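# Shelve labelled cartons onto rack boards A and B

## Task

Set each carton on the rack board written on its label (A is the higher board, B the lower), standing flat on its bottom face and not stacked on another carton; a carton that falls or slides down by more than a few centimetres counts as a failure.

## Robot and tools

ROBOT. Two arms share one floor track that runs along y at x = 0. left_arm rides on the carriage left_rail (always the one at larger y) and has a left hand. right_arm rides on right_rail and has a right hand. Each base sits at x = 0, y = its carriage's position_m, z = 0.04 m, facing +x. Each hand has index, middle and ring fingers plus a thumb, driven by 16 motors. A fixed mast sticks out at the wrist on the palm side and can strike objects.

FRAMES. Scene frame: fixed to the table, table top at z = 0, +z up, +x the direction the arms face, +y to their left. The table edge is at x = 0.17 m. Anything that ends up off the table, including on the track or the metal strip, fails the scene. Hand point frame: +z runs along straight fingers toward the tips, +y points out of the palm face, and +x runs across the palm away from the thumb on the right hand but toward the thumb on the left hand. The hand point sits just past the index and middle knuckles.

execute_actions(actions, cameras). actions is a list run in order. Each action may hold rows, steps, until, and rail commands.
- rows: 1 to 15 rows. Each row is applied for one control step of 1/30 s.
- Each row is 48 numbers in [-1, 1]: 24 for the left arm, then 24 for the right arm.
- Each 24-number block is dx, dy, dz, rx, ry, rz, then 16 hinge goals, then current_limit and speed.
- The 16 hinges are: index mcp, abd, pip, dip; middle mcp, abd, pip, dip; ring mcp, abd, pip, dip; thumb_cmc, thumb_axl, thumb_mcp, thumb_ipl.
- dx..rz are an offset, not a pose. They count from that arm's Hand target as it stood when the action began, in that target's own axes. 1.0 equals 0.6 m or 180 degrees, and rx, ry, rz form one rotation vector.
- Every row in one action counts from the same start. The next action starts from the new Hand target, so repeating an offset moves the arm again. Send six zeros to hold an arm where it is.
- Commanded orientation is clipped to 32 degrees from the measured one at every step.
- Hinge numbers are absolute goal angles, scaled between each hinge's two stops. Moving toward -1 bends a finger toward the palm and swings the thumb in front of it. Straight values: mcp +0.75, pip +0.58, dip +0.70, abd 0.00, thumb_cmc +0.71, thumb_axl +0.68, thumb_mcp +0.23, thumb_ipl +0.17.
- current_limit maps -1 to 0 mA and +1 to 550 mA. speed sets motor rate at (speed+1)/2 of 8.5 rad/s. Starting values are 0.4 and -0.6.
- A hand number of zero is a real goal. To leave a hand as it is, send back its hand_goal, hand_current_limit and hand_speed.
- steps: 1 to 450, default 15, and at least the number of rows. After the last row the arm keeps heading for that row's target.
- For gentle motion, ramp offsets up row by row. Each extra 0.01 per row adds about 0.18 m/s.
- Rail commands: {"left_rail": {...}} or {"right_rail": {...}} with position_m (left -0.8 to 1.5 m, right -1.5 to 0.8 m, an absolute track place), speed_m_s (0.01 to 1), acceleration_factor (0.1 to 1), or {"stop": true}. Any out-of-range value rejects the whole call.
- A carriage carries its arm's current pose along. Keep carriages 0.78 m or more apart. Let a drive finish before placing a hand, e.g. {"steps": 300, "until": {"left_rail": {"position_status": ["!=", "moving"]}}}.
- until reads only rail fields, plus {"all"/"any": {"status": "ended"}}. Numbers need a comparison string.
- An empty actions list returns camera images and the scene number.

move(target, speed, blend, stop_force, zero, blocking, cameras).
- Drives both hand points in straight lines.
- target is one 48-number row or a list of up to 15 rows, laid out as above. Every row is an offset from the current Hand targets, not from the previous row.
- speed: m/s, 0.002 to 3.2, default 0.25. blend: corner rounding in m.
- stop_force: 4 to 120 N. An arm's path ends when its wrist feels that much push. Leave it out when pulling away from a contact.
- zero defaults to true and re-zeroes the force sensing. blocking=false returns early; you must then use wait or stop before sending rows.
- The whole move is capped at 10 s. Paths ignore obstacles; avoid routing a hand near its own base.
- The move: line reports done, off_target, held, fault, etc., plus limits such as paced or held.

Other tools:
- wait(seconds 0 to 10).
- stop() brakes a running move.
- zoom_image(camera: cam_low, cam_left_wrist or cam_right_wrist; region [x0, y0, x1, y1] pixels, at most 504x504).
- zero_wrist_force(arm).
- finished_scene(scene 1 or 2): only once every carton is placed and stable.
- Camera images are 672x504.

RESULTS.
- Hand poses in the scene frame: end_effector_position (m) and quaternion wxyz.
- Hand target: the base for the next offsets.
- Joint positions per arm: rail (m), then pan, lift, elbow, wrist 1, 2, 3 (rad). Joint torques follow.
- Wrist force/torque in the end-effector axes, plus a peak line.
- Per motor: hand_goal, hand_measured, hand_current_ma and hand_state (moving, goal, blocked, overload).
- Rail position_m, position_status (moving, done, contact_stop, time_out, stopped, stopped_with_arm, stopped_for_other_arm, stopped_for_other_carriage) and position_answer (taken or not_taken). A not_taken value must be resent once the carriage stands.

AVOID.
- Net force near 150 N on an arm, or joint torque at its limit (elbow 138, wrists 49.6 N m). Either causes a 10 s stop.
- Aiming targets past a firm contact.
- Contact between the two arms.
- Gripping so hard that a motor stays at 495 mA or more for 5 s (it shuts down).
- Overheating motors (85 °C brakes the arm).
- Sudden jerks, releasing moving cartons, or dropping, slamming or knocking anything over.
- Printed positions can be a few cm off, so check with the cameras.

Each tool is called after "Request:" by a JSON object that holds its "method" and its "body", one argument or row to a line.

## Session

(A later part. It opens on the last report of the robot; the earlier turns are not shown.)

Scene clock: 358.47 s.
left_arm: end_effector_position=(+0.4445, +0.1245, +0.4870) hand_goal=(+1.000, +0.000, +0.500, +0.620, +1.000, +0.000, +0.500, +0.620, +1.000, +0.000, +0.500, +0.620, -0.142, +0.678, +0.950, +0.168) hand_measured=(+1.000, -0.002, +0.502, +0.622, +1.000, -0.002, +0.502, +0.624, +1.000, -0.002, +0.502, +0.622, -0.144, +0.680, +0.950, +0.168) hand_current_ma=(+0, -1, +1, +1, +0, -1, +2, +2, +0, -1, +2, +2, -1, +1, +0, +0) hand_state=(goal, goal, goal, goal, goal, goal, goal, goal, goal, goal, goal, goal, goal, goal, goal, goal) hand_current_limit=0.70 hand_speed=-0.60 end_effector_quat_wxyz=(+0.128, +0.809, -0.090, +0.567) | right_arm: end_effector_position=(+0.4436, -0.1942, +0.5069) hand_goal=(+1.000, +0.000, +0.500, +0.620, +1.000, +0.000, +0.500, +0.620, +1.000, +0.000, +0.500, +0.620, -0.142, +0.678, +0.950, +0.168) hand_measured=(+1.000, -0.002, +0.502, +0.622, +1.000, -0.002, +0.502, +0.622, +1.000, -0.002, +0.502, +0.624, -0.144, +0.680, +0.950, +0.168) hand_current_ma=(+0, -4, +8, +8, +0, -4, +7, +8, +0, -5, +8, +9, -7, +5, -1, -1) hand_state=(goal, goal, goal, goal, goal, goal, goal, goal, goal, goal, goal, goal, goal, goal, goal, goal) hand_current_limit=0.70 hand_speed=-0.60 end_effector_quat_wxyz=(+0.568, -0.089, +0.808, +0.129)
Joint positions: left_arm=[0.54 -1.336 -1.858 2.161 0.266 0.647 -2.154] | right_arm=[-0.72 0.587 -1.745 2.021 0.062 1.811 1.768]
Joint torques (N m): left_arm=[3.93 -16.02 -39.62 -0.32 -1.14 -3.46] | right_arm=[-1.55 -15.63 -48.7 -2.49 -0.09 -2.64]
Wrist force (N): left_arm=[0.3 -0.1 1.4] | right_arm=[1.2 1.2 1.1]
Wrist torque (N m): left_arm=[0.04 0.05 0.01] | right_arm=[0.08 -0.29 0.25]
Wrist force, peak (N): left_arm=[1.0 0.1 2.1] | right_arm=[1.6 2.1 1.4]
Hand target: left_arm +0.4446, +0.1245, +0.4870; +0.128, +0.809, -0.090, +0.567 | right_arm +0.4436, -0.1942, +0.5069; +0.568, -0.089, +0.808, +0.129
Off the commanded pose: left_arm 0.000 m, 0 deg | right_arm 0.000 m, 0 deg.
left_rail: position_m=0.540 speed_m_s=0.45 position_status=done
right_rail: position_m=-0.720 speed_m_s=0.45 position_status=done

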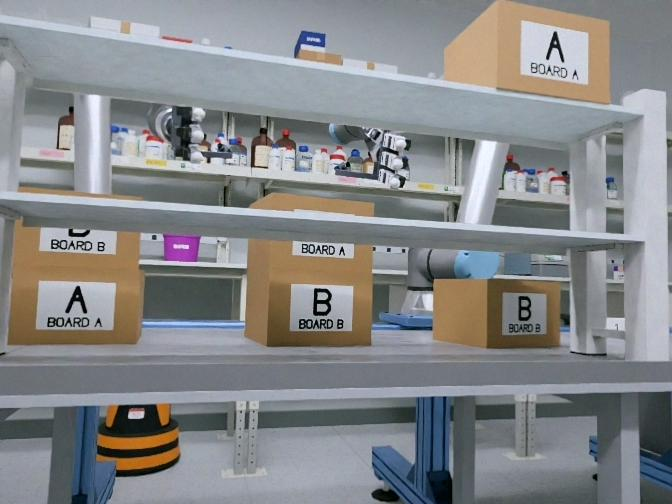

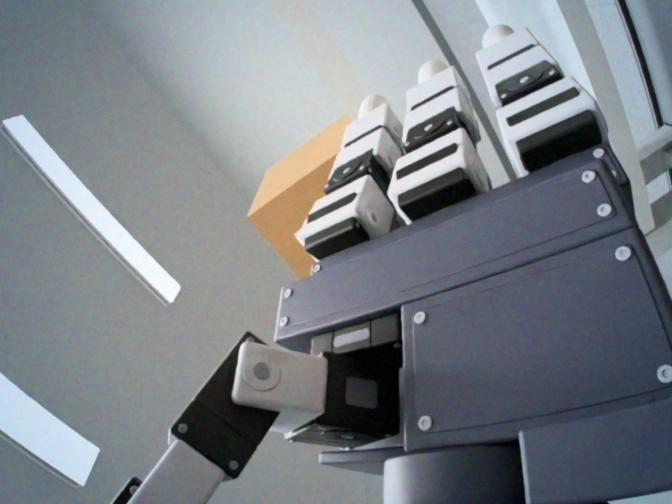

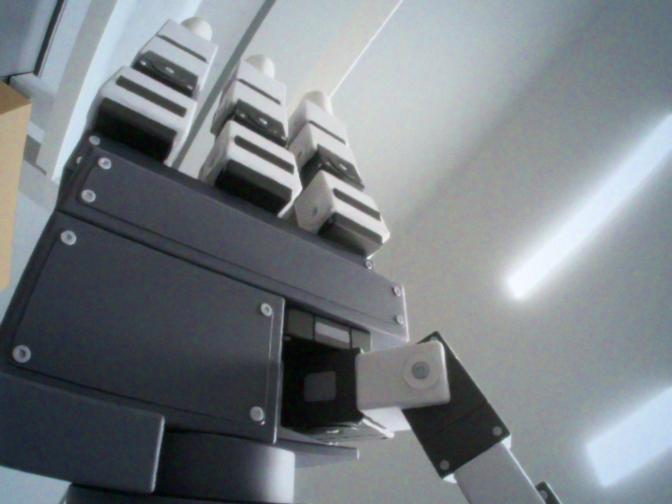

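Request:
{"method": "move", "body": {
  "target": [
    [-0.0391,0.0435,-0.0988,0,0,0,1,0,0.5,0.62,1,0,0.5,0.62,1,0,0.5,0.62,-0.143,0.678,0.95,0.168,0.7,-0.6,0.06986,0.16583,-0.04543,0,0,0,1,0,0.5,0.62,1,0,0.5,0.62,1,0,0.5,0.62,-0.143,0.678,0.95,0.168,0.7,-0.6]
  ],
  "speed": 0.1
}}

Request:
{"method": "move", "body": {
  "target": [-0.29287,-0.03294,0.10136,0,0,0,1,0,0.5,0.62,1,0,0.5,0.62,1,0,0.5,0.62,-0.143,0.678,0.95,0.168,0.7,-0.6,0.29287,-0.03294,0.10138,0,0,0,1,0,0.5,0.62,1,0,0.5,0.62,1,0,0.5,0.62,-0.143,0.678,0.95,0.168,0.7,-0.6],
  "speed": 0.07,
  "stop_force": 15,
  "cameras": ["all"]
}}

Scene clock: 365.50 s.
left_arm: end_effector_position=(+0.3760, +0.1179, +0.4870) hand_goal=(+1.000, +0.000, +0.500, +0.620, +1.000, +0.000, +0.500, +0.620, +1.000, +0.000, +0.500, +0.620, -0.142, +0.678, +0.950, +0.168) hand_measured=(+1.000, -0.002, +0.502, +0.622, +1.000, -0.002, +0.502, +0.624, +1.000, -0.002, +0.502, +0.622, -0.144, +0.680, +0.950, +0.168) hand_current_ma=(+0, -1, +1, +1, +0, -1, +2, +2, +0, -1, +2, +2, -1, +1, +0, +0) hand_state=(goal, goal, goal, goal, goal, goal, goal, goal, goal, goal, goal, goal, goal, goal, goal, goal) hand_current_limit=0.70 hand_speed=-0.60 end_effector_quat_wxyz=(+0.128, +0.809, -0.090, +0.567) | right_arm: end_effector_position=(+0.3762, -0.1080, +0.4869) hand_goal=(+1.000, +0.000, +0.500, +0.620, +1.000, +0.000, +0.500, +0.620, +1.000, +0.000, +0.500, +0.620, -0.142, +0.678, +0.950, +0.168) hand_measured=(+1.000, -0.002, +0.502, +0.622, +1.000, -0.002, +0.502, +0.622, +1.000, -0.002, +0.502, +0.624, -0.144, +0.680, +0.950, +0.168) hand_current_ma=(+0, -4, +8, +8, +0, -4, +7, +8, +0, -5, +8, +9, -7, +5, -1, -1) hand_state=(goal, goal, goal, goal, goal, goal, goal, goal, goal, goal, goal, goal, goal, goal, goal, goal) hand_current_limit=0.70 hand_speed=-0.60 end_effector_quat_wxyz=(+0.568, -0.089, +0.808, +0.129)
Joint positions: left_arm=[0.54 -1.577 -1.884 2.214 0.491 0.46 -2.448] | right_arm=[-0.72 0.842 -1.641 1.97 0.042 2.051 1.862]
Joint torques (N m): left_arm=[-14.89 10.55 -26.89 6.33 -4.57 -3.77] | right_arm=[16.33 -20.88 -48.02 1.54 2.94 3.4]
Wrist force (N): left_arm=[1.0 0.3 1.0] | right_arm=[1.1 2.0 0.2]
Wrist torque (N m): left_arm=[0.12 -0.04 0.03] | right_arm=[0.25 -0.29 -0.01]
Wrist force, peak (N): left_arm=[0.9 -0.3 2.1] | right_arm=[2.0 1.3 1.4]
Hand target: left_arm +0.3760, +0.1179, +0.4870; +0.128, +0.809, -0.090, +0.567 | right_arm +0.3762, -0.1079, +0.4869; +0.568, -0.089, +0.808, +0.129
Off the commanded pose: left_arm 0.000 m, 0 deg | right_arm 0.000 m, 0 deg.
left_rail: position_m=0.540 speed_m_s=0.45 position_status=done
right_rail: position_m=-0.720 speed_m_s=0.45 position_status=done
move: done

Scene clock: 369.43 s.
left_arm: end_effector_position=(+0.3761, +0.1180, +0.3000) hand_goal=(+1.000, +0.000, +0.500, +0.620, +1.000, +0.000, +0.500, +0.620, +1.000, +0.000, +0.500, +0.620, -0.142, +0.678, +0.950, +0.168) hand_measured=(+1.000, -0.002, +0.502, +0.622, +1.000, -0.002, +0.502, +0.624, +1.000, -0.002, +0.502, +0.622, -0.144, +0.680, +0.950, +0.168) hand_current_ma=(+0, -1, +1, +1, +0, -1, +2, +2, +0, -1, +2, +2, -1, +1, +0, +0) hand_state=(goal, goal, goal, goal, goal, goal, goal, goal, goal, goal, goal, goal, goal, goal, goal, goal) hand_current_limit=0.70 hand_speed=-0.60 end_effector_quat_wxyz=(+0.128, +0.809, -0.090, +0.567) | right_arm: end_effector_position=(+0.3769, -0.1074, +0.2999) hand_goal=(+1.000, +0.000, +0.500, +0.620, +1.000, +0.000, +0.500, +0.620, +1.000, +0.000, +0.500, +0.620, -0.142, +0.678, +0.950, +0.168) hand_measured=(+1.000, -0.002, +0.502, +0.622, +1.000, -0.002, +0.502, +0.622, +1.000, -0.002, +0.502, +0.624, -0.144, +0.680, +0.950, +0.168) hand_current_ma=(+0, -4, +8, +8, +0, -4, +7, +8, +0, -5, +8, +9, -7, +5, -1, -1) hand_state=(goal, goal, goal, goal, goal, goal, goal, goal, goal, goal, goal, goal, goal, goal, goal, goal) hand_current_limit=0.70 hand_speed=-0.60 end_effector_quat_wxyz=(+0.568, -0.089, +0.808, +0.129)
Joint positions: left_arm=[0.54 -1.577 -1.664 2.438 0.047 0.46 -2.448] | right_arm=[-0.72 0.842 -1.468 2.172 -0.333 2.051 1.862]
Joint torques (N m): left_arm=[12.55 0.19 -17.03 -0.82 1.12 4.27] | right_arm=[-17.87 -29.09 -26.77 -2.7 -1.28 -2.66]
Wrist force (N): left_arm=[0.6 0.1 0.9] | right_arm=[1.2 1.5 0.1]
Wrist torque (N m): left_arm=[0.10 0.01 -0.14] | right_arm=[0.25 -0.26 -0.02]
Wrist force, peak (N): left_arm=[1.0 0.6 1.7] | right_arm=[1.4 2.0 0.0]
Hand target: left_arm +0.3761, +0.1180, +0.3000; +0.128, +0.809, -0.090, +0.567 | right_arm +0.3769, -0.1074, +0.2999; +0.568, -0.089, +0.808, +0.129
Off the commanded pose: left_arm 0.000 m, 0 deg | right_arm 0.000 m, 0 deg.
left_rail: position_m=0.540 speed_m_s=0.45 position_status=done
right_rail: position_m=-0.720 speed_m_s=0.45 position_status=done
move: done

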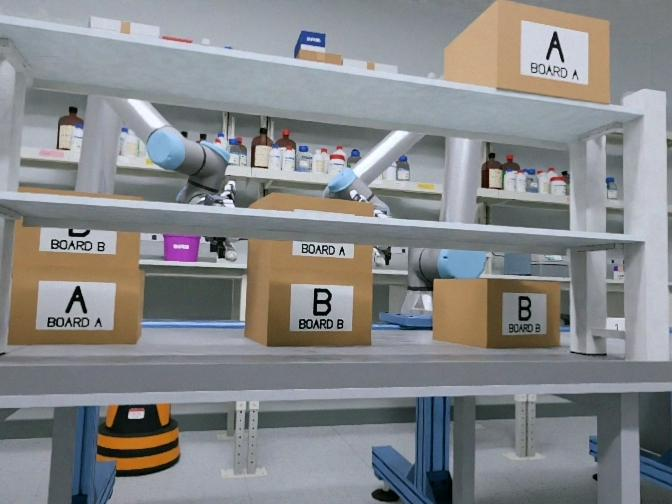

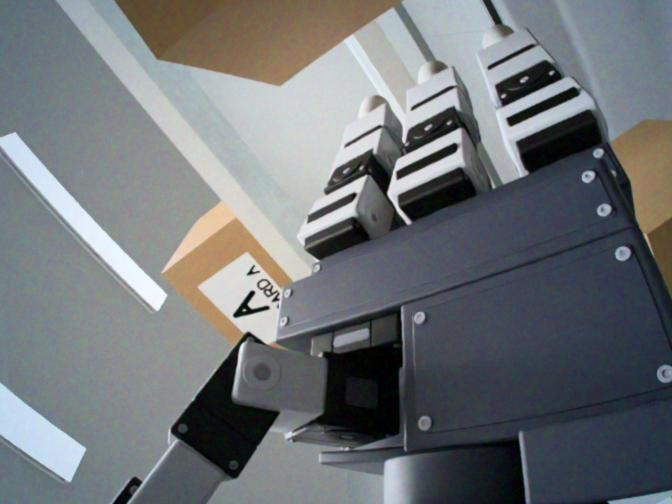

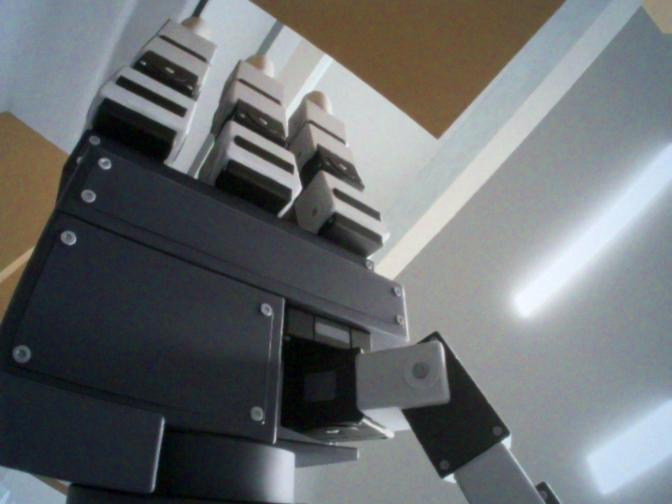

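Request:
{"method": "move", "body": {
  "target": [0,0.1427,0.0464,0,0,0,1,0,0.5,0.62,1,0,0.5,0.62,1,0,0.5,0.62,-0.143,0.678,0.95,0.168,0.7,-0.6,0,0.1427,0.0464,0,0,0,1,0,0.5,0.62,1,0,0.5,0.62,1,0,0.5,0.62,-0.143,0.678,0.95,0.168,0.7,-0.6],
  "speed": 0.025,
  "stop_force": 10,
  "cameras": ["all"]
}}

Scene clock: 375.23 s.
left_arm: end_effector_position=(+0.3762, +0.0672, +0.2999) hand_goal=(+1.000, +0.000, +0.500, +0.620, +1.000, +0.000, +0.500, +0.620, +1.000, +0.000, +0.500, +0.620, -0.142, +0.678, +0.950, +0.168) hand_measured=(+1.000, +0.004, +0.552, +0.646, +1.000, +0.002, +0.536, +0.642, +1.000, +0.000, +0.524, +0.632, -0.144, +0.680, +0.950, +0.168) hand_current_ma=(+0, +2, +111, +43, +0, +0, +68, +33, +0, +0, +36, +15, -1, +1, +0, +0) hand_state=(goal, goal, blocked, blocked, goal, goal, blocked, blocked, goal, goal, blocked, goal, goal, goal, goal, goal) hand_current_limit=0.70 hand_speed=-0.60 end_effector_quat_wxyz=(+0.128, +0.809, -0.090, +0.567) | right_arm: end_effector_position=(+0.3769, -0.0588, +0.3000) hand_goal=(+1.000, +0.000, +0.500, +0.620, +1.000, +0.000, +0.500, +0.620, +1.000, +0.000, +0.500, +0.620, -0.142, +0.678, +0.950, +0.168) hand_measured=(+1.000, -0.002, +0.502, +0.622, +1.000, -0.002, +0.502, +0.622, +1.000, -0.004, +0.510, +0.624, -0.144, +0.680, +0.950, +0.168) hand_current_ma=(+0, -4, +8, +8, +0, -4, +6, +8, +0, -11, +31, +15, -8, +5, -1, -1) hand_state=(goal, goal, goal, goal, goal, goal, goal, goal, goal, goal, goal, goal, goal, goal, goal, goal) hand_current_limit=0.70 hand_speed=-0.60 end_effector_quat_wxyz=(+0.568, -0.089, +0.808, +0.129)
Joint positions: left_arm=[0.54 -1.576 -1.577 2.357 0.039 0.461 -2.446] | right_arm=[-0.72 0.907 -1.393 2.084 -0.306 2.111 1.889]
Joint torques (N m): left_arm=[-2.97 -42.13 -19.88 4.25 1.74 0.86] | right_arm=[-17.09 -68.1 -27.2 -2.64 -1.41 -2.74]
Wrist force (N): left_arm=[1.5 -3.3 1.4] | right_arm=[1.2 0.9 0.3]
Wrist torque (N m): left_arm=[0.46 0.14 -0.05] | right_arm=[0.24 -0.30 0.03]
Wrist force, peak (N): left_arm=[2.3 -9.2 -3.1] | right_arm=[1.7 -8.5 -6.4]
Hand target: left_arm +0.3762, +0.0672, +0.2999; +0.128, +0.809, -0.090, +0.567 (not the last commanded pose) | right_arm +0.3769, -0.0588, +0.3000; +0.568, -0.089, +0.808, +0.129 (not the last commanded pose)
Off the commanded pose: left_arm 0.039 m, 0 deg | right_arm 0.041 m, 0 deg.
left_rail: position_m=0.540 speed_m_s=0.45 position_status=done
right_rail: position_m=-0.720 speed_m_s=0.45 position_status=done
move: contact (left_arm, right_arm)

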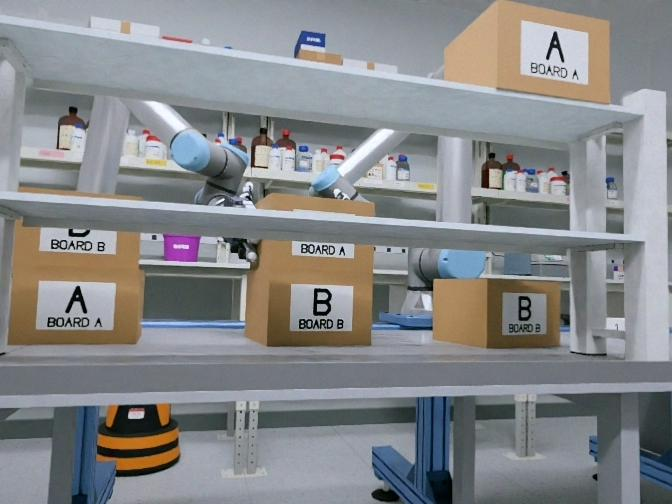

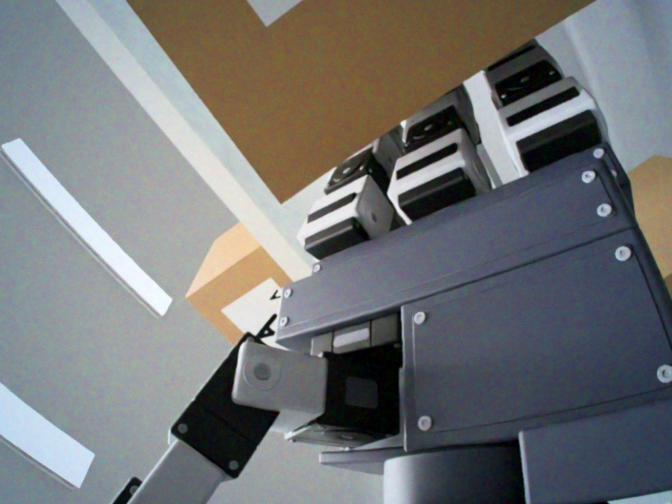

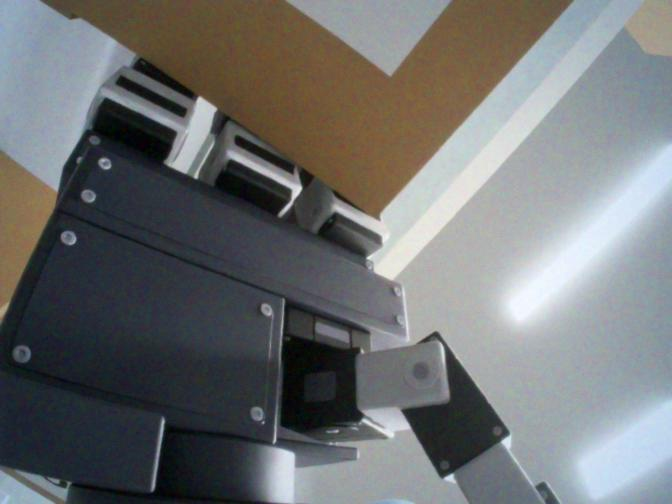

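Request:
{"method": "move", "body": {
  "target": [0,0.0951,0.0309,0,0,0,1,0,0.5,0.62,1,0,0.5,0.62,1,0,0.5,0.62,-0.143,0.678,0.95,0.168,0.7,-0.6,0,0.0951,0.0309,0,0,0,1,0,0.5,0.62,1,0,0.5,0.62,1,0,0.5,0.62,-0.143,0.678,0.95,0.168,0.7,-0.6],
  "speed": 0.015,
  "stop_force": 15,
  "cameras": ["all"]
}}

Scene clock: 379.63 s.
left_arm: end_effector_position=(+0.3761, +0.0604, +0.2999) hand_goal=(+1.000, +0.000, +0.500, +0.620, +1.000, +0.000, +0.500, +0.620, +1.000, +0.000, +0.500, +0.620, -0.142, +0.678, +0.950, +0.168) hand_measured=(+1.002, +0.008, +0.596, +0.668, +1.000, +0.006, +0.582, +0.666, +1.000, +0.004, +0.572, +0.654, -0.144, +0.680, +0.950, +0.168) hand_current_ma=(+1, +5, +271, +103, +0, +4, +220, +97, +0, +3, +182, +63, -1, +1, +0, +0) hand_state=(goal, goal, blocked, blocked, goal, goal, blocked, blocked, goal, goal, blocked, blocked, goal, goal, goal, goal) hand_current_limit=0.70 hand_speed=-0.60 end_effector_quat_wxyz=(+0.128, +0.809, -0.090, +0.567) | right_arm: end_effector_position=(+0.3769, -0.0572, +0.3000) hand_goal=(+1.000, +0.000, +0.500, +0.620, +1.000, +0.000, +0.500, +0.620, +1.000, +0.000, +0.500, +0.620, -0.142, +0.678, +0.950, +0.168) hand_measured=(+1.000, -0.002, +0.502, +0.622, +1.000, -0.002, +0.508, +0.622, +1.000, -0.004, +0.520, +0.628, -0.144, +0.680, +0.950, +0.168) hand_current_ma=(+0, -4, +8, +8, +0, -8, +27, +8, +1, -13, +77, +26, -8, +5, -1, -1) hand_state=(goal, goal, goal, goal, goal, goal, goal, goal, goal, goal, blocked, goal, goal, goal, goal, goal) hand_current_limit=0.70 hand_speed=-0.60 end_effector_quat_wxyz=(+0.568, -0.089, +0.808, +0.129)
Joint positions: left_arm=[0.54 -1.576 -1.566 2.345 0.039 0.461 -2.446] | right_arm=[-0.72 0.909 -1.391 2.081 -0.305 2.113 1.89]
Joint torques (N m): left_arm=[-11.73 -43.78 -23.57 -2.43 1.88 -2.03] | right_arm=[-15.4 -69.21 -31.99 -4.41 -2.93 -2.67]
Wrist force (N): left_arm=[2.1 -11.7 0.8] | right_arm=[3.5 -6.3 -4.3]
Wrist torque (N m): left_arm=[1.37 0.12 0.14] | right_arm=[0.79 -0.19 0.10]
Wrist force, peak (N): left_arm=[2.7 -17.7 -2.3] | right_arm=[1.2 -13.6 -10.5]
Hand target: left_arm +0.3761, +0.0603, +0.2999; +0.128, +0.809, -0.090, +0.567 (not the last commanded pose) | right_arm +0.3769, -0.0572, +0.3000; +0.568, -0.089, +0.808, +0.129 (not the last commanded pose)
Off the commanded pose: left_arm 0.053 m, 0 deg | right_arm 0.058 m, 0 deg.
left_rail: position_m=0.540 speed_m_s=0.45 position_status=done
right_rail: position_m=-0.720 speed_m_s=0.45 position_status=done
move: contact (left_arm, right_arm)

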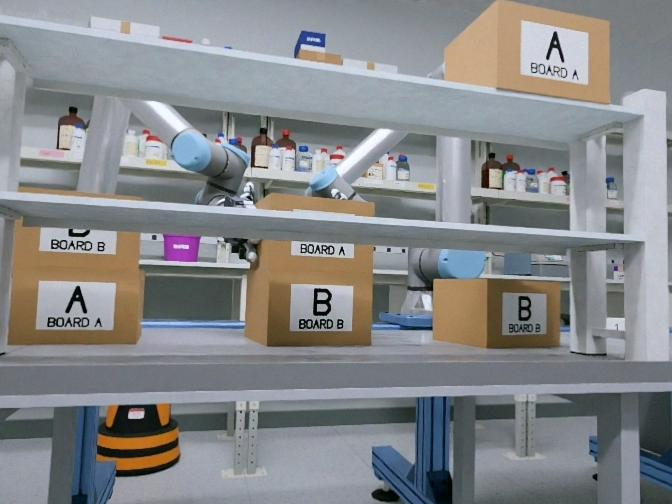

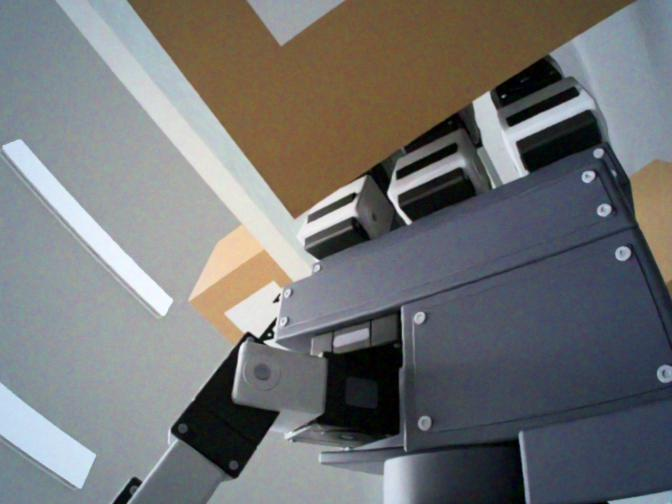

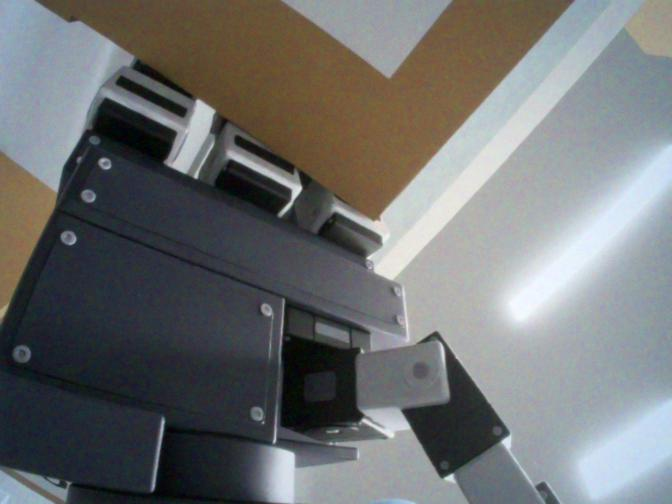

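Request:
{"method": "move", "body": {
  "target": [0,0.0634,0.0206,0,0,0,1,0,0.5,0.62,1,0,0.5,0.62,1,0,0.5,0.62,-0.143,0.678,0.95,0.168,0.7,-0.6,0,0.0634,0.0206,0,0,0,1,0,0.5,0.62,1,0,0.5,0.62,1,0,0.5,0.62,-0.143,0.678,0.95,0.168,0.7,-0.6],
  "speed": 0.01,
  "stop_force": 25,
  "cameras": ["all"]
}}

Scene clock: 385.00 s.
left_arm: end_effector_position=(+0.3761, +0.0555, +0.2999) hand_goal=(+1.000, +0.000, +0.500, +0.620, +1.000, +0.000, +0.500, +0.620, +1.000, +0.000, +0.500, +0.620, -0.142, +0.678, +0.950, +0.168) hand_measured=(+1.002, +0.010, +0.636, +0.682, +1.002, +0.008, +0.624, +0.686, +1.002, +0.008, +0.614, +0.674, -0.144, +0.680, +0.950, +0.168) hand_current_ma=(+2, +8, +446, +147, +1, +7, +393, +160, +1, +6, +349, +119, -1, +1, +0, +0) hand_state=(goal, goal, blocked, blocked, goal, goal, blocked, blocked, goal, goal, blocked, blocked, goal, goal, goal, goal) hand_current_limit=0.70 hand_speed=-0.60 end_effector_quat_wxyz=(+0.128, +0.809, -0.090, +0.567) | right_arm: end_effector_position=(+0.3770, -0.0546, +0.3000) hand_goal=(+1.000, +0.000, +0.500, +0.620, +1.000, +0.000, +0.500, +0.620, +1.000, +0.000, +0.500, +0.620, -0.142, +0.678, +0.950, +0.168) hand_measured=(+1.000, -0.002, +0.506, +0.622, +1.000, -0.004, +0.516, +0.626, +1.000, -0.006, +0.528, +0.630, -0.144, +0.680, +0.950, +0.168) hand_current_ma=(+0, -5, +18, +8, +0, -9, +58, +20, +2, -16, +105, +38, -8, +5, -1, -1) hand_state=(goal, goal, goal, goal, goal, goal, goal, goal, goal, goal, blocked, goal, goal, goal, goal, goal) hand_current_limit=0.70 hand_speed=-0.60 end_effector_quat_wxyz=(+0.568, -0.089, +0.808, +0.129)
Joint positions: left_arm=[0.54 -1.576 -1.558 2.338 0.039 0.461 -2.446] | right_arm=[-0.72 0.912 -1.387 2.076 -0.304 2.116 1.891]
Joint torques (N m): left_arm=[-28.77 -41.28 -34.27 -5.45 6.14 -0.47] | right_arm=[-10.21 -68.3 -43.04 -7.74 -5.04 -2.72]
Wrist force (N): left_arm=[3.0 -29.6 2.6] | right_arm=[5.7 -22.7 -16.5]
Wrist torque (N m): left_arm=[2.83 0.19 0.27] | right_arm=[1.94 -0.10 0.03]
Wrist force, peak (N): left_arm=[4.6 -38.6 -3.6] | right_arm=[3.0 -26.8 -21.4]
Hand target: left_arm +0.3761, +0.0555, +0.2999; +0.128, +0.809, -0.090, +0.567 (not the last commanded pose) | right_arm +0.3770, -0.0546, +0.3000; +0.568, -0.089, +0.808, +0.129 (not the last commanded pose)
Off the commanded pose: left_arm 0.035 m, 0 deg | right_arm 0.037 m, 0 deg.
left_rail: position_m=0.540 speed_m_s=0.45 position_status=done
right_rail: position_m=-0.720 speed_m_s=0.45 position_status=done
move: contact (left_arm, right_arm)

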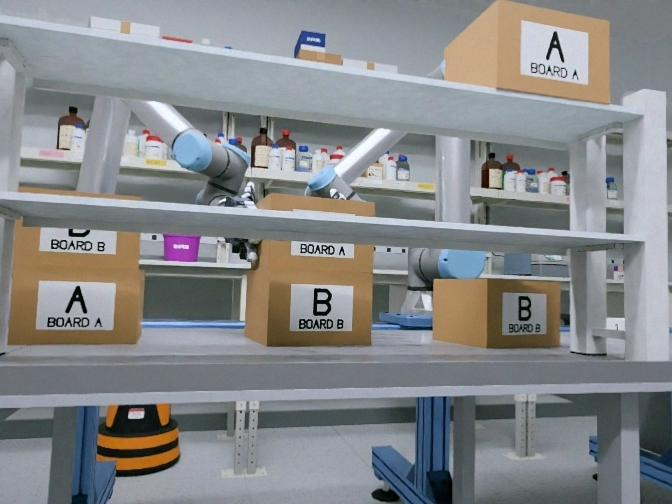

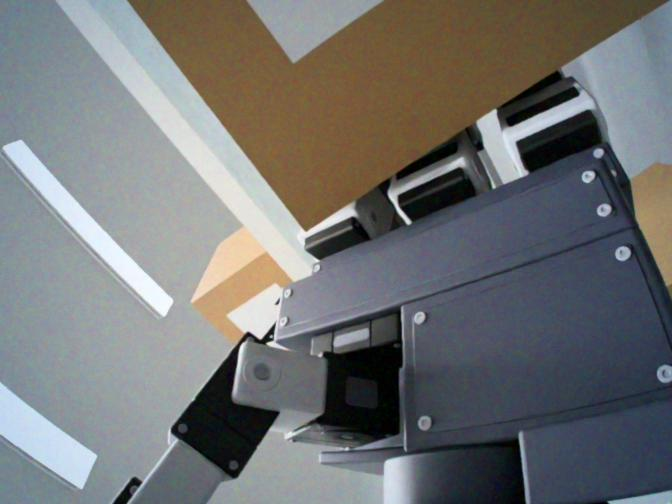

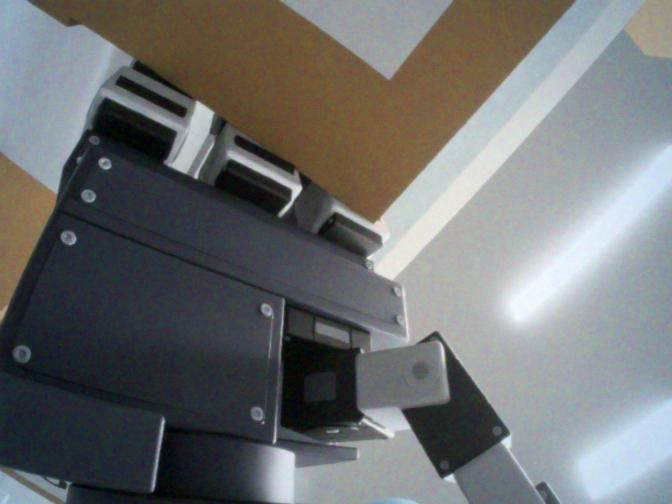

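Request:
{"method": "move", "body": {
  "target": [0,0.0317,0.0103,0,0,0,1,0,0.5,0.62,1,0,0.5,0.62,1,0,0.5,0.62,-0.143,0.678,0.95,0.168,0.7,-0.6,0,0.0317,0.0103,0,0,0,1,0,0.5,0.62,1,0,0.5,0.62,1,0,0.5,0.62,-0.143,0.678,0.95,0.168,0.7,-0.6],
  "speed": 0.006,
  "stop_force": 25,
  "cameras": ["cam_left_wrist","cam_right_wrist"]
}}

Scene clock: 394.03 s.
left_arm: end_effector_position=(+0.3761, +0.0546, +0.2999) hand_goal=(+1.000, +0.000, +0.500, +0.620, +1.000, +0.000, +0.500, +0.620, +1.000, +0.000, +0.500, +0.620, -0.142, +0.678, +0.950, +0.168) hand_measured=(+1.004, +0.010, +0.636, +0.682, +1.002, +0.008, +0.628, +0.686, +1.002, +0.008, +0.618, +0.674, -0.144, +0.680, +0.950, +0.168) hand_current_ma=(+4, +8, +447, +147, +1, +7, +410, +163, +1, +6, +364, +122, -1, +1, +0, +0) hand_state=(goal, goal, blocked, blocked, goal, goal, blocked, blocked, goal, goal, blocked, blocked, goal, goal, goal, goal) hand_current_limit=0.70 hand_speed=-0.60 end_effector_quat_wxyz=(+0.128, +0.809, -0.090, +0.567) | right_arm: end_effector_position=(+0.3771, -0.0539, +0.3000) hand_goal=(+1.000, +0.000, +0.500, +0.620, +1.000, +0.000, +0.500, +0.620, +1.000, +0.000, +0.500, +0.620, -0.142, +0.678, +0.950, +0.168) hand_measured=(+1.000, -0.002, +0.506, +0.622, +1.000, -0.004, +0.516, +0.626, +1.000, -0.006, +0.528, +0.632, -0.144, +0.680, +0.950, +0.168) hand_current_ma=(+0, -6, +21, +8, +0, -9, +61, +22, +3, -16, +106, +39, -8, +5, -1, -1) hand_state=(goal, goal, goal, goal, goal, goal, goal, goal, goal, goal, blocked, goal, goal, goal, goal, goal) hand_current_limit=0.70 hand_speed=-0.60 end_effector_quat_wxyz=(+0.568, -0.089, +0.808, +0.129)
Joint positions: left_arm=[0.54 -1.576 -1.557 2.336 0.039 0.461 -2.446] | right_arm=[-0.72 0.913 -1.386 2.074 -0.303 2.118 1.892]
Joint torques (N m): left_arm=[-24.44 -40.7 -46.27 -6.56 13.3 0.42] | right_arm=[-5.44 -63.41 -52.58 -11.52 -11.08 -3.23]
Wrist force (N): left_arm=[5.5 -51.3 -4.6] | right_arm=[2.3 -43.5 -33.0]
Wrist torque (N m): left_arm=[4.58 0.28 -0.11] | right_arm=[3.22 0.00 -0.29]
Wrist force, peak (N): left_arm=[6.2 -57.5 -9.7] | right_arm=[-0.4 -48.9 -39.3]
Hand target: left_arm +0.3761, +0.0546, +0.2999; +0.128, +0.809, -0.090, +0.567 (not the last commanded pose) | right_arm +0.3771, -0.0539, +0.3000; +0.568, -0.089, +0.808, +0.129 (not the last commanded pose)
Off the commanded pose: left_arm 0.019 m, 0 deg | right_arm 0.019 m, 0 deg.
left_rail: position_m=0.540 speed_m_s=0.45 position_status=done
right_rail: position_m=-0.720 speed_m_s=0.45 position_status=done
move: contact (left_arm, right_arm)
Images, in order (width x height): cam_left_wrist 672x504, cam_right_wrist 672x504.

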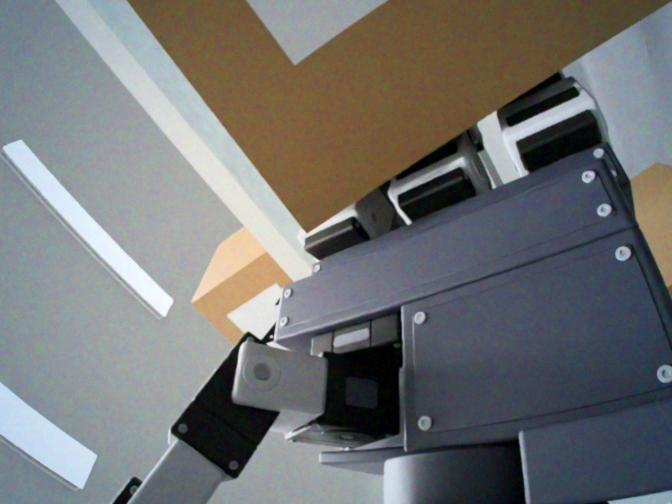

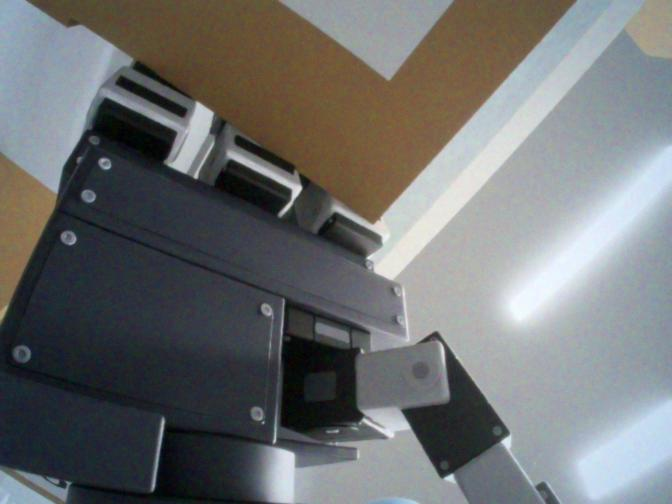

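Request:
{"method": "move", "body": {
  "target": [0.0313,0.0038,-0.0108,0,0,0,1,0,0.5,0.62,1,0,0.5,0.62,1,0,0.5,0.62,-0.143,0.678,0.95,0.168,0.7,-0.6,-0.0313,0.0038,-0.0108,0,0,0,1,0,0.5,0.62,1,0,0.5,0.62,1,0,0.5,0.62,-0.143,0.678,0.95,0.168,0.7,-0.6],
  "speed": 0.02,
  "cameras": ["all"]
}}

Scene clock: 400.13 s.
left_arm: end_effector_position=(+0.3761, +0.0545, +0.3197) hand_goal=(+1.000, +0.000, +0.500, +0.620, +1.000, +0.000, +0.500, +0.620, +1.000, +0.000, +0.500, +0.620, -0.142, +0.678, +0.950, +0.168) hand_measured=(+1.004, -0.024, +0.636, +0.682, +1.002, -0.022, +0.628, +0.686, +1.002, -0.022, +0.618, +0.674, -0.144, +0.680, +0.950, +0.168) hand_current_ma=(+3, -30, +447, +147, +1, -26, +410, +163, +1, -28, +364, +122, -1, +1, +0, +0) hand_state=(goal, blocked, blocked, blocked, goal, blocked, blocked, blocked, goal, blocked, blocked, blocked, goal, goal, goal, goal) hand_current_limit=0.70 hand_speed=-0.60 end_effector_quat_wxyz=(+0.128, +0.809, -0.090, +0.567) | right_arm: end_effector_position=(+0.3770, -0.0538, +0.3199) hand_goal=(+1.000, +0.000, +0.500, +0.620, +1.000, +0.000, +0.500, +0.620, +1.000, +0.000, +0.500, +0.620, -0.142, +0.678, +0.950, +0.168) hand_measured=(+1.000, -0.010, +0.512, +0.624, +1.000, -0.018, +0.522, +0.630, +1.000, -0.020, +0.532, +0.634, -0.144, +0.680, +0.950, +0.168) hand_current_ma=(+0, -33, +43, +14, +1, -59, +81, +33, +3, -66, +126, +48, -8, +5, -1, -1) hand_state=(goal, goal, goal, goal, goal, goal, blocked, goal, goal, blocked, blocked, goal, goal, goal, goal, goal) hand_current_limit=0.70 hand_speed=-0.60 end_effector_quat_wxyz=(+0.568, -0.089, +0.808, +0.129)
Joint positions: left_arm=[0.54 -1.576 -1.587 2.319 0.087 0.46 -2.446] | right_arm=[-0.72 0.913 -1.409 2.058 -0.264 2.118 1.892]
Joint torques (N m): left_arm=[-39.06 -44.82 -62.77 -1.33 3.68 -1.05] | right_arm=[31.15 -73.21 -70.81 -8.64 -5.91 2.91]
Wrist force (N): left_arm=[-4.3 -45.4 0.5] | right_arm=[13.3 -39.9 -21.2]
Wrist torque (N m): left_arm=[3.38 -0.61 -1.17] | right_arm=[2.60 0.59 0.47]
Wrist force, peak (N): left_arm=[5.3 -51.7 -4.4] | right_arm=[2.4 -43.7 -33.3]
Hand target: left_arm +0.3761, +0.0544, +0.3199; +0.128, +0.809, -0.090, +0.567 | right_arm +0.3770, -0.0538, +0.3200; +0.568, -0.089, +0.808, +0.129
Off the commanded pose: left_arm 0.000 m, 0 deg | right_arm 0.000 m, 0 deg.
left_rail: position_m=0.540 speed_m_s=0.45 position_status=done
right_rail: position_m=-0.720 speed_m_s=0.45 position_status=done
move: done

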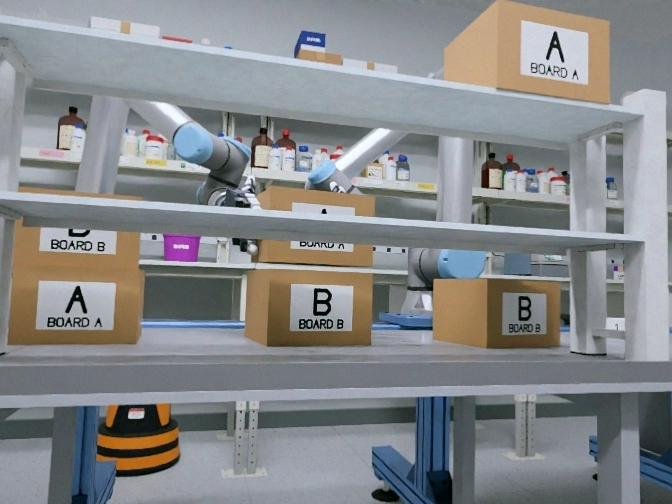

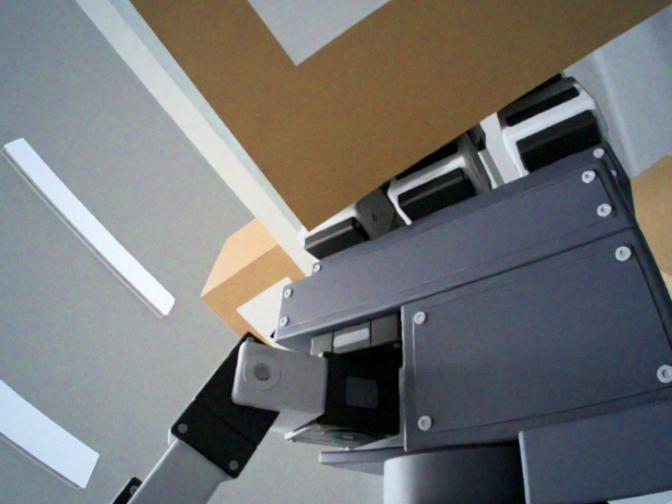

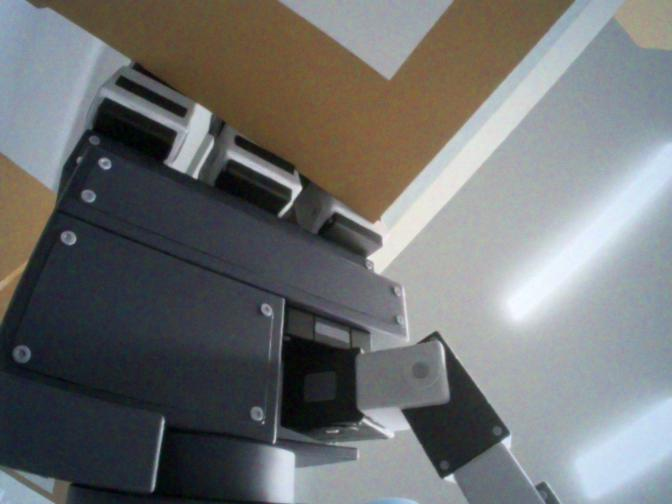

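Request:
{"method": "move", "body": {
  "target": [0.06265,0.0076,-0.0215,0,0,0,1,0,0.5,0.62,1,0,0.5,0.62,1,0,0.5,0.62,-0.143,0.678,0.95,0.168,0.7,-0.6,-0.06265,0.0076,-0.0215,0,0,0,1,0,0.5,0.62,1,0,0.5,0.62,1,0,0.5,0.62,-0.143,0.678,0.95,0.168,0.7,-0.6],
  "speed": 0.04
}}

Request:
{"method": "move", "body": {
  "target": [0.21927,0.02653,-0.0753,0,0,0,1,0,0.5,0.62,1,0,0.5,0.62,1,0,0.5,0.62,-0.143,0.678,0.95,0.168,0.7,-0.6,-0.21927,0.02653,-0.0753,0,0,0,1,0,0.5,0.62,1,0,0.5,0.62,1,0,0.5,0.62,-0.143,0.678,0.95,0.168,0.7,-0.6],
  "speed": 0.055,
  "cameras": ["all"]
}}

Scene clock: 407.07 s.
left_arm: end_effector_position=(+0.3761, +0.0541, +0.3597) hand_goal=(+1.000, +0.000, +0.500, +0.620, +1.000, +0.000, +0.500, +0.620, +1.000, +0.000, +0.500, +0.620, -0.142, +0.678, +0.950, +0.168) hand_measured=(+1.004, -0.024, +0.636, +0.682, +1.002, -0.022, +0.628, +0.686, +1.002, -0.022, +0.618, +0.674, -0.144, +0.680, +0.950, +0.168) hand_current_ma=(+4, -30, +447, +147, +1, -26, +410, +163, +1, -28, +364, +122, -1, +1, +0, +0) hand_state=(goal, blocked, blocked, blocked, goal, blocked, blocked, blocked, goal, blocked, blocked, blocked, goal, goal, goal, goal) hand_current_limit=0.70 hand_speed=-0.60 end_effector_quat_wxyz=(+0.128, +0.809, -0.090, +0.567) | right_arm: end_effector_position=(+0.3768, -0.0536, +0.3599) hand_goal=(+1.000, +0.000, +0.500, +0.620, +1.000, +0.000, +0.500, +0.620, +1.000, +0.000, +0.500, +0.620, -0.142, +0.678, +0.950, +0.168) hand_measured=(+1.000, -0.010, +0.514, +0.624, +1.000, -0.018, +0.522, +0.630, +1.000, -0.020, +0.532, +0.634, -0.144, +0.680, +0.950, +0.168) hand_current_ma=(+0, -33, +48, +15, +1, -59, +85, +33, +3, -66, +129, +49, -8, +5, -1, -1) hand_state=(goal, goal, goal, goal, goal, goal, blocked, goal, goal, blocked, blocked, goal, goal, goal, goal, goal) hand_current_limit=0.70 hand_speed=-0.60 end_effector_quat_wxyz=(+0.568, -0.089, +0.808, +0.129)
Joint positions: left_arm=[0.54 -1.576 -1.641 2.28 0.181 0.46 -2.446] | right_arm=[-0.72 0.914 -1.45 2.022 -0.186 2.118 1.892]
Joint torques (N m): left_arm=[-45.44 -37.95 -71.25 -2.93 6.64 -1.54] | right_arm=[34.36 -66.81 -77.47 -10.28 -8.18 2.92]
Wrist force (N): left_arm=[-3.5 -56.9 -0.8] | right_arm=[14.3 -50.4 -27.3]
Wrist torque (N m): left_arm=[4.05 -0.55 -1.20] | right_arm=[3.04 0.61 0.46]
Wrist force, peak (N): left_arm=[-3.8 -57.5 -0.6] | right_arm=[14.7 -50.6 -26.9]
Hand target: left_arm +0.3760, +0.0541, +0.3599; +0.128, +0.809, -0.090, +0.567 | right_arm +0.3768, -0.0536, +0.3600; +0.568, -0.089, +0.808, +0.129
Off the commanded pose: left_arm 0.000 m, 0 deg | right_arm 0.000 m, 0 deg.
left_rail: position_m=0.540 speed_m_s=0.45 position_status=done
right_rail: position_m=-0.720 speed_m_s=0.45 position_status=done
move: done

Scene clock: 410.20 s.
left_arm: end_effector_position=(+0.3759, +0.0528, +0.4997) hand_goal=(+1.000, +0.000, +0.500, +0.620, +1.000, +0.000, +0.500, +0.620, +1.000, +0.000, +0.500, +0.620, -0.142, +0.678, +0.950, +0.168) hand_measured=(+1.008, -0.024, +0.636, +0.680, +1.002, -0.022, +0.628, +0.686, +1.002, -0.022, +0.620, +0.674, -0.144, +0.680, +0.950, +0.168) hand_current_ma=(+8, -30, +447, +137, +2, -26, +410, +163, +1, -28, +378, +122, -1, +1, +0, +0) hand_state=(goal, blocked, blocked, blocked, goal, blocked, blocked, blocked, goal, blocked, blocked, blocked, goal, goal, goal, goal) hand_current_limit=0.70 hand_speed=-0.60 end_effector_quat_wxyz=(+0.128, +0.809, -0.090, +0.567) | right_arm: end_effector_position=(+0.3763, -0.0527, +0.4999) hand_goal=(+1.000, +0.000, +0.500, +0.620, +1.000, +0.000, +0.500, +0.620, +1.000, +0.000, +0.500, +0.620, -0.142, +0.678, +0.950, +0.168) hand_measured=(+1.000, -0.010, +0.516, +0.626, +1.000, -0.018, +0.524, +0.630, +1.002, -0.020, +0.534, +0.634, -0.144, +0.680, +0.950, +0.168) hand_current_ma=(+0, -33, +59, +18, +1, -59, +95, +35, +4, -66, +134, +49, -8, +5, -1, -1) hand_state=(goal, goal, goal, goal, goal, goal, blocked, goal, goal, blocked, blocked, goal, goal, goal, goal, goal) hand_current_limit=0.70 hand_speed=-0.60 end_effector_quat_wxyz=(+0.568, -0.089, +0.808, +0.129)
Joint positions: left_arm=[0.54 -1.576 -1.771 2.11 0.481 0.46 -2.447] | right_arm=[-0.72 0.916 -1.554 1.862 0.077 2.12 1.893]
Joint torques (N m): left_arm=[-71.34 -6.06 -82.9 -10.2 16.64 0.41] | right_arm=[48.26 -42.83 -92.4 -18.64 -18.27 2.05]
Wrist force (N): left_arm=[-0.4 -106.7 -6.6] | right_arm=[18.6 -95.3 -51.9]
Wrist torque (N m): left_arm=[6.62 -0.25 -1.70] | right_arm=[4.80 0.65 0.80]
Wrist force, peak (N): left_arm=[-0.4 -106.7 -6.6] | right_arm=[18.6 -95.3 -51.9]
Hand target: left_arm +0.3759, +0.0528, +0.4999; +0.128, +0.809, -0.090, +0.567 | right_arm +0.3763, -0.0527, +0.5000; +0.568, -0.089, +0.808, +0.129
Off the commanded pose: left_arm 0.000 m, 0 deg | right_arm 0.000 m, 0 deg.
left_rail: position_m=0.540 speed_m_s=0.45 position_status=done
right_rail: position_m=-0.720 speed_m_s=0.45 position_status=done
move: done

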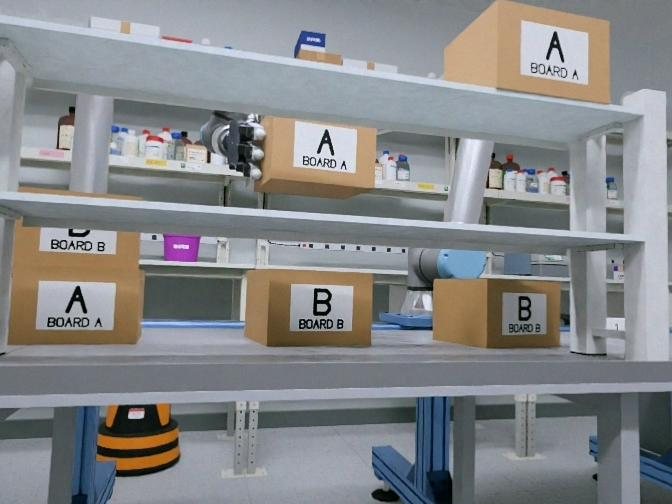

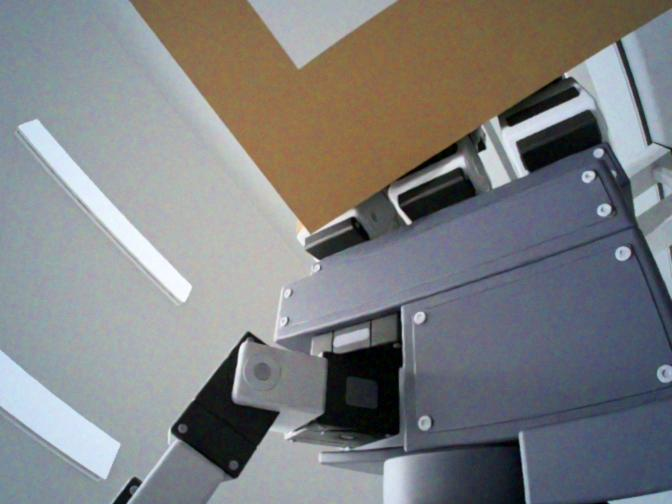

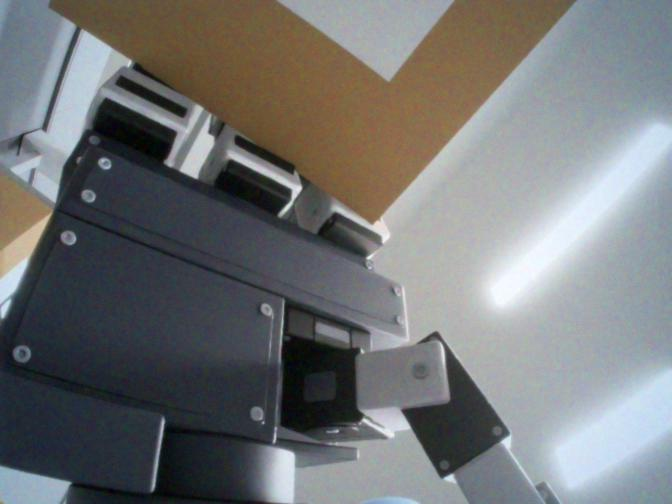

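Request:
{"method": "move", "body": {
  "target": [
    [0,-0.00143,-0.00046,0,0,0,1,0,0.5,0.62,1,0,0.5,0.62,1,0,0.5,0.62,-0.143,0.678,0.95,0.168,0.7,-0.6,0,-0.00143,-0.00046,0,0,0,1,0,0.5,0.62,1,0,0.5,0.62,1,0,0.5,0.62,-0.143,0.678,0.95,0.168,0.7,-0.6]
  ],
  "speed": 0.005,
  "cameras": ["cam_low"]
}}

Request:
{"method": "zoom_image", "body": {
  "camera": "cam_low",
  "region": [230, 90, 400, 210]
}}

Scene clock: 416.83 s.
left_arm: end_effector_position=(+0.3758, +0.0535, +0.4999) hand_goal=(+1.000, +0.000, +0.500, +0.620, +1.000, +0.000, +0.500, +0.620, +1.000, +0.000, +0.500, +0.620, -0.142, +0.678, +0.950, +0.168) hand_measured=(+1.006, -0.024, +0.636, +0.678, +1.002, -0.022, +0.628, +0.686, +1.002, -0.022, +0.620, +0.674, -0.144, +0.680, +0.950, +0.168) hand_current_ma=(+7, -30, +447, +135, +1, -26, +410, +163, +1, -28, +378, +123, -1, +1, +0, +0) hand_state=(goal, blocked, blocked, blocked, goal, blocked, blocked, blocked, goal, blocked, blocked, blocked, goal, goal, goal, goal) hand_current_limit=0.70 hand_speed=-0.60 end_effector_quat_wxyz=(+0.128, +0.809, -0.090, +0.567) | right_arm: end_effector_position=(+0.3763, -0.0534, +0.5001) hand_goal=(+1.000, +0.000, +0.500, +0.620, +1.000, +0.000, +0.500, +0.620, +1.000, +0.000, +0.500, +0.620, -0.142, +0.678, +0.950, +0.168) hand_measured=(+1.000, -0.010, +0.516, +0.626, +1.000, -0.018, +0.526, +0.630, +1.002, -0.020, +0.534, +0.634, -0.144, +0.680, +0.950, +0.168) hand_current_ma=(+0, -33, +61, +18, +1, -59, +96, +37, +4, -66, +135, +49, -8, +5, -1, -1) hand_state=(goal, goal, goal, goal, goal, goal, blocked, goal, goal, blocked, blocked, goal, goal, goal, goal, goal) hand_current_limit=0.70 hand_speed=-0.60 end_effector_quat_wxyz=(+0.568, -0.089, +0.808, +0.129)
Joint positions: left_arm=[0.54 -1.577 -1.773 2.111 0.482 0.46 -2.447] | right_arm=[-0.72 0.915 -1.555 1.864 0.077 2.119 1.892]
Joint torques (N m): left_arm=[-53.53 -13.51 -57.44 -6.56 15.46 0.08] | right_arm=[3.67 -51.86 -67.58 -17.84 -16.18 -3.68]
Wrist force (N): left_arm=[-1.6 -75.4 -2.5] | right_arm=[16.6 -66.3 -36.8]
Wrist torque (N m): left_arm=[4.95 -0.29 -1.43] | right_arm=[3.75 0.72 0.70]
Wrist force, peak (N): left_arm=[-0.1 -107.8 -7.0] | right_arm=[18.0 -96.6 -52.6]
Hand target: left_arm +0.3759, +0.0537, +0.4999; +0.128, +0.809, -0.090, +0.567 | right_arm +0.3763, -0.0536, +0.5000; +0.568, -0.089, +0.808, +0.129
Off the commanded pose: left_arm 0.000 m, 0 deg | right_arm 0.000 m, 0 deg.
left_rail: position_m=0.540 speed_m_s=0.45 position_status=done
right_rail: position_m=-0.720 speed_m_s=0.45 position_status=done
move: done
Images, in order (width x height): cam_low 672x504.

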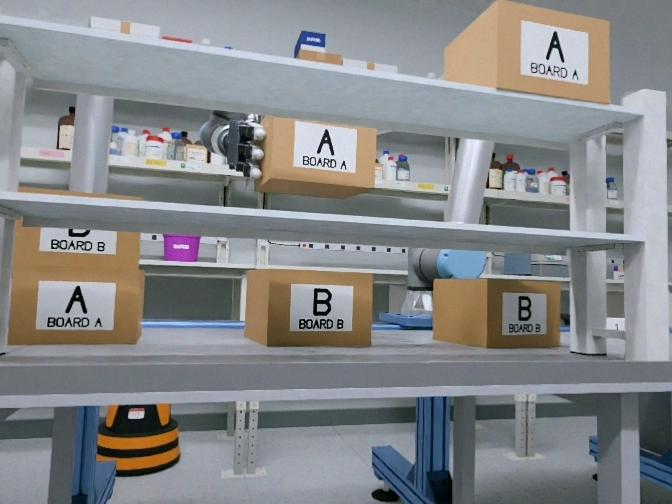

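Scaled by 2.965.

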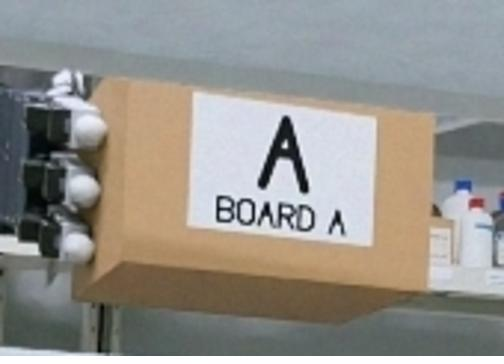

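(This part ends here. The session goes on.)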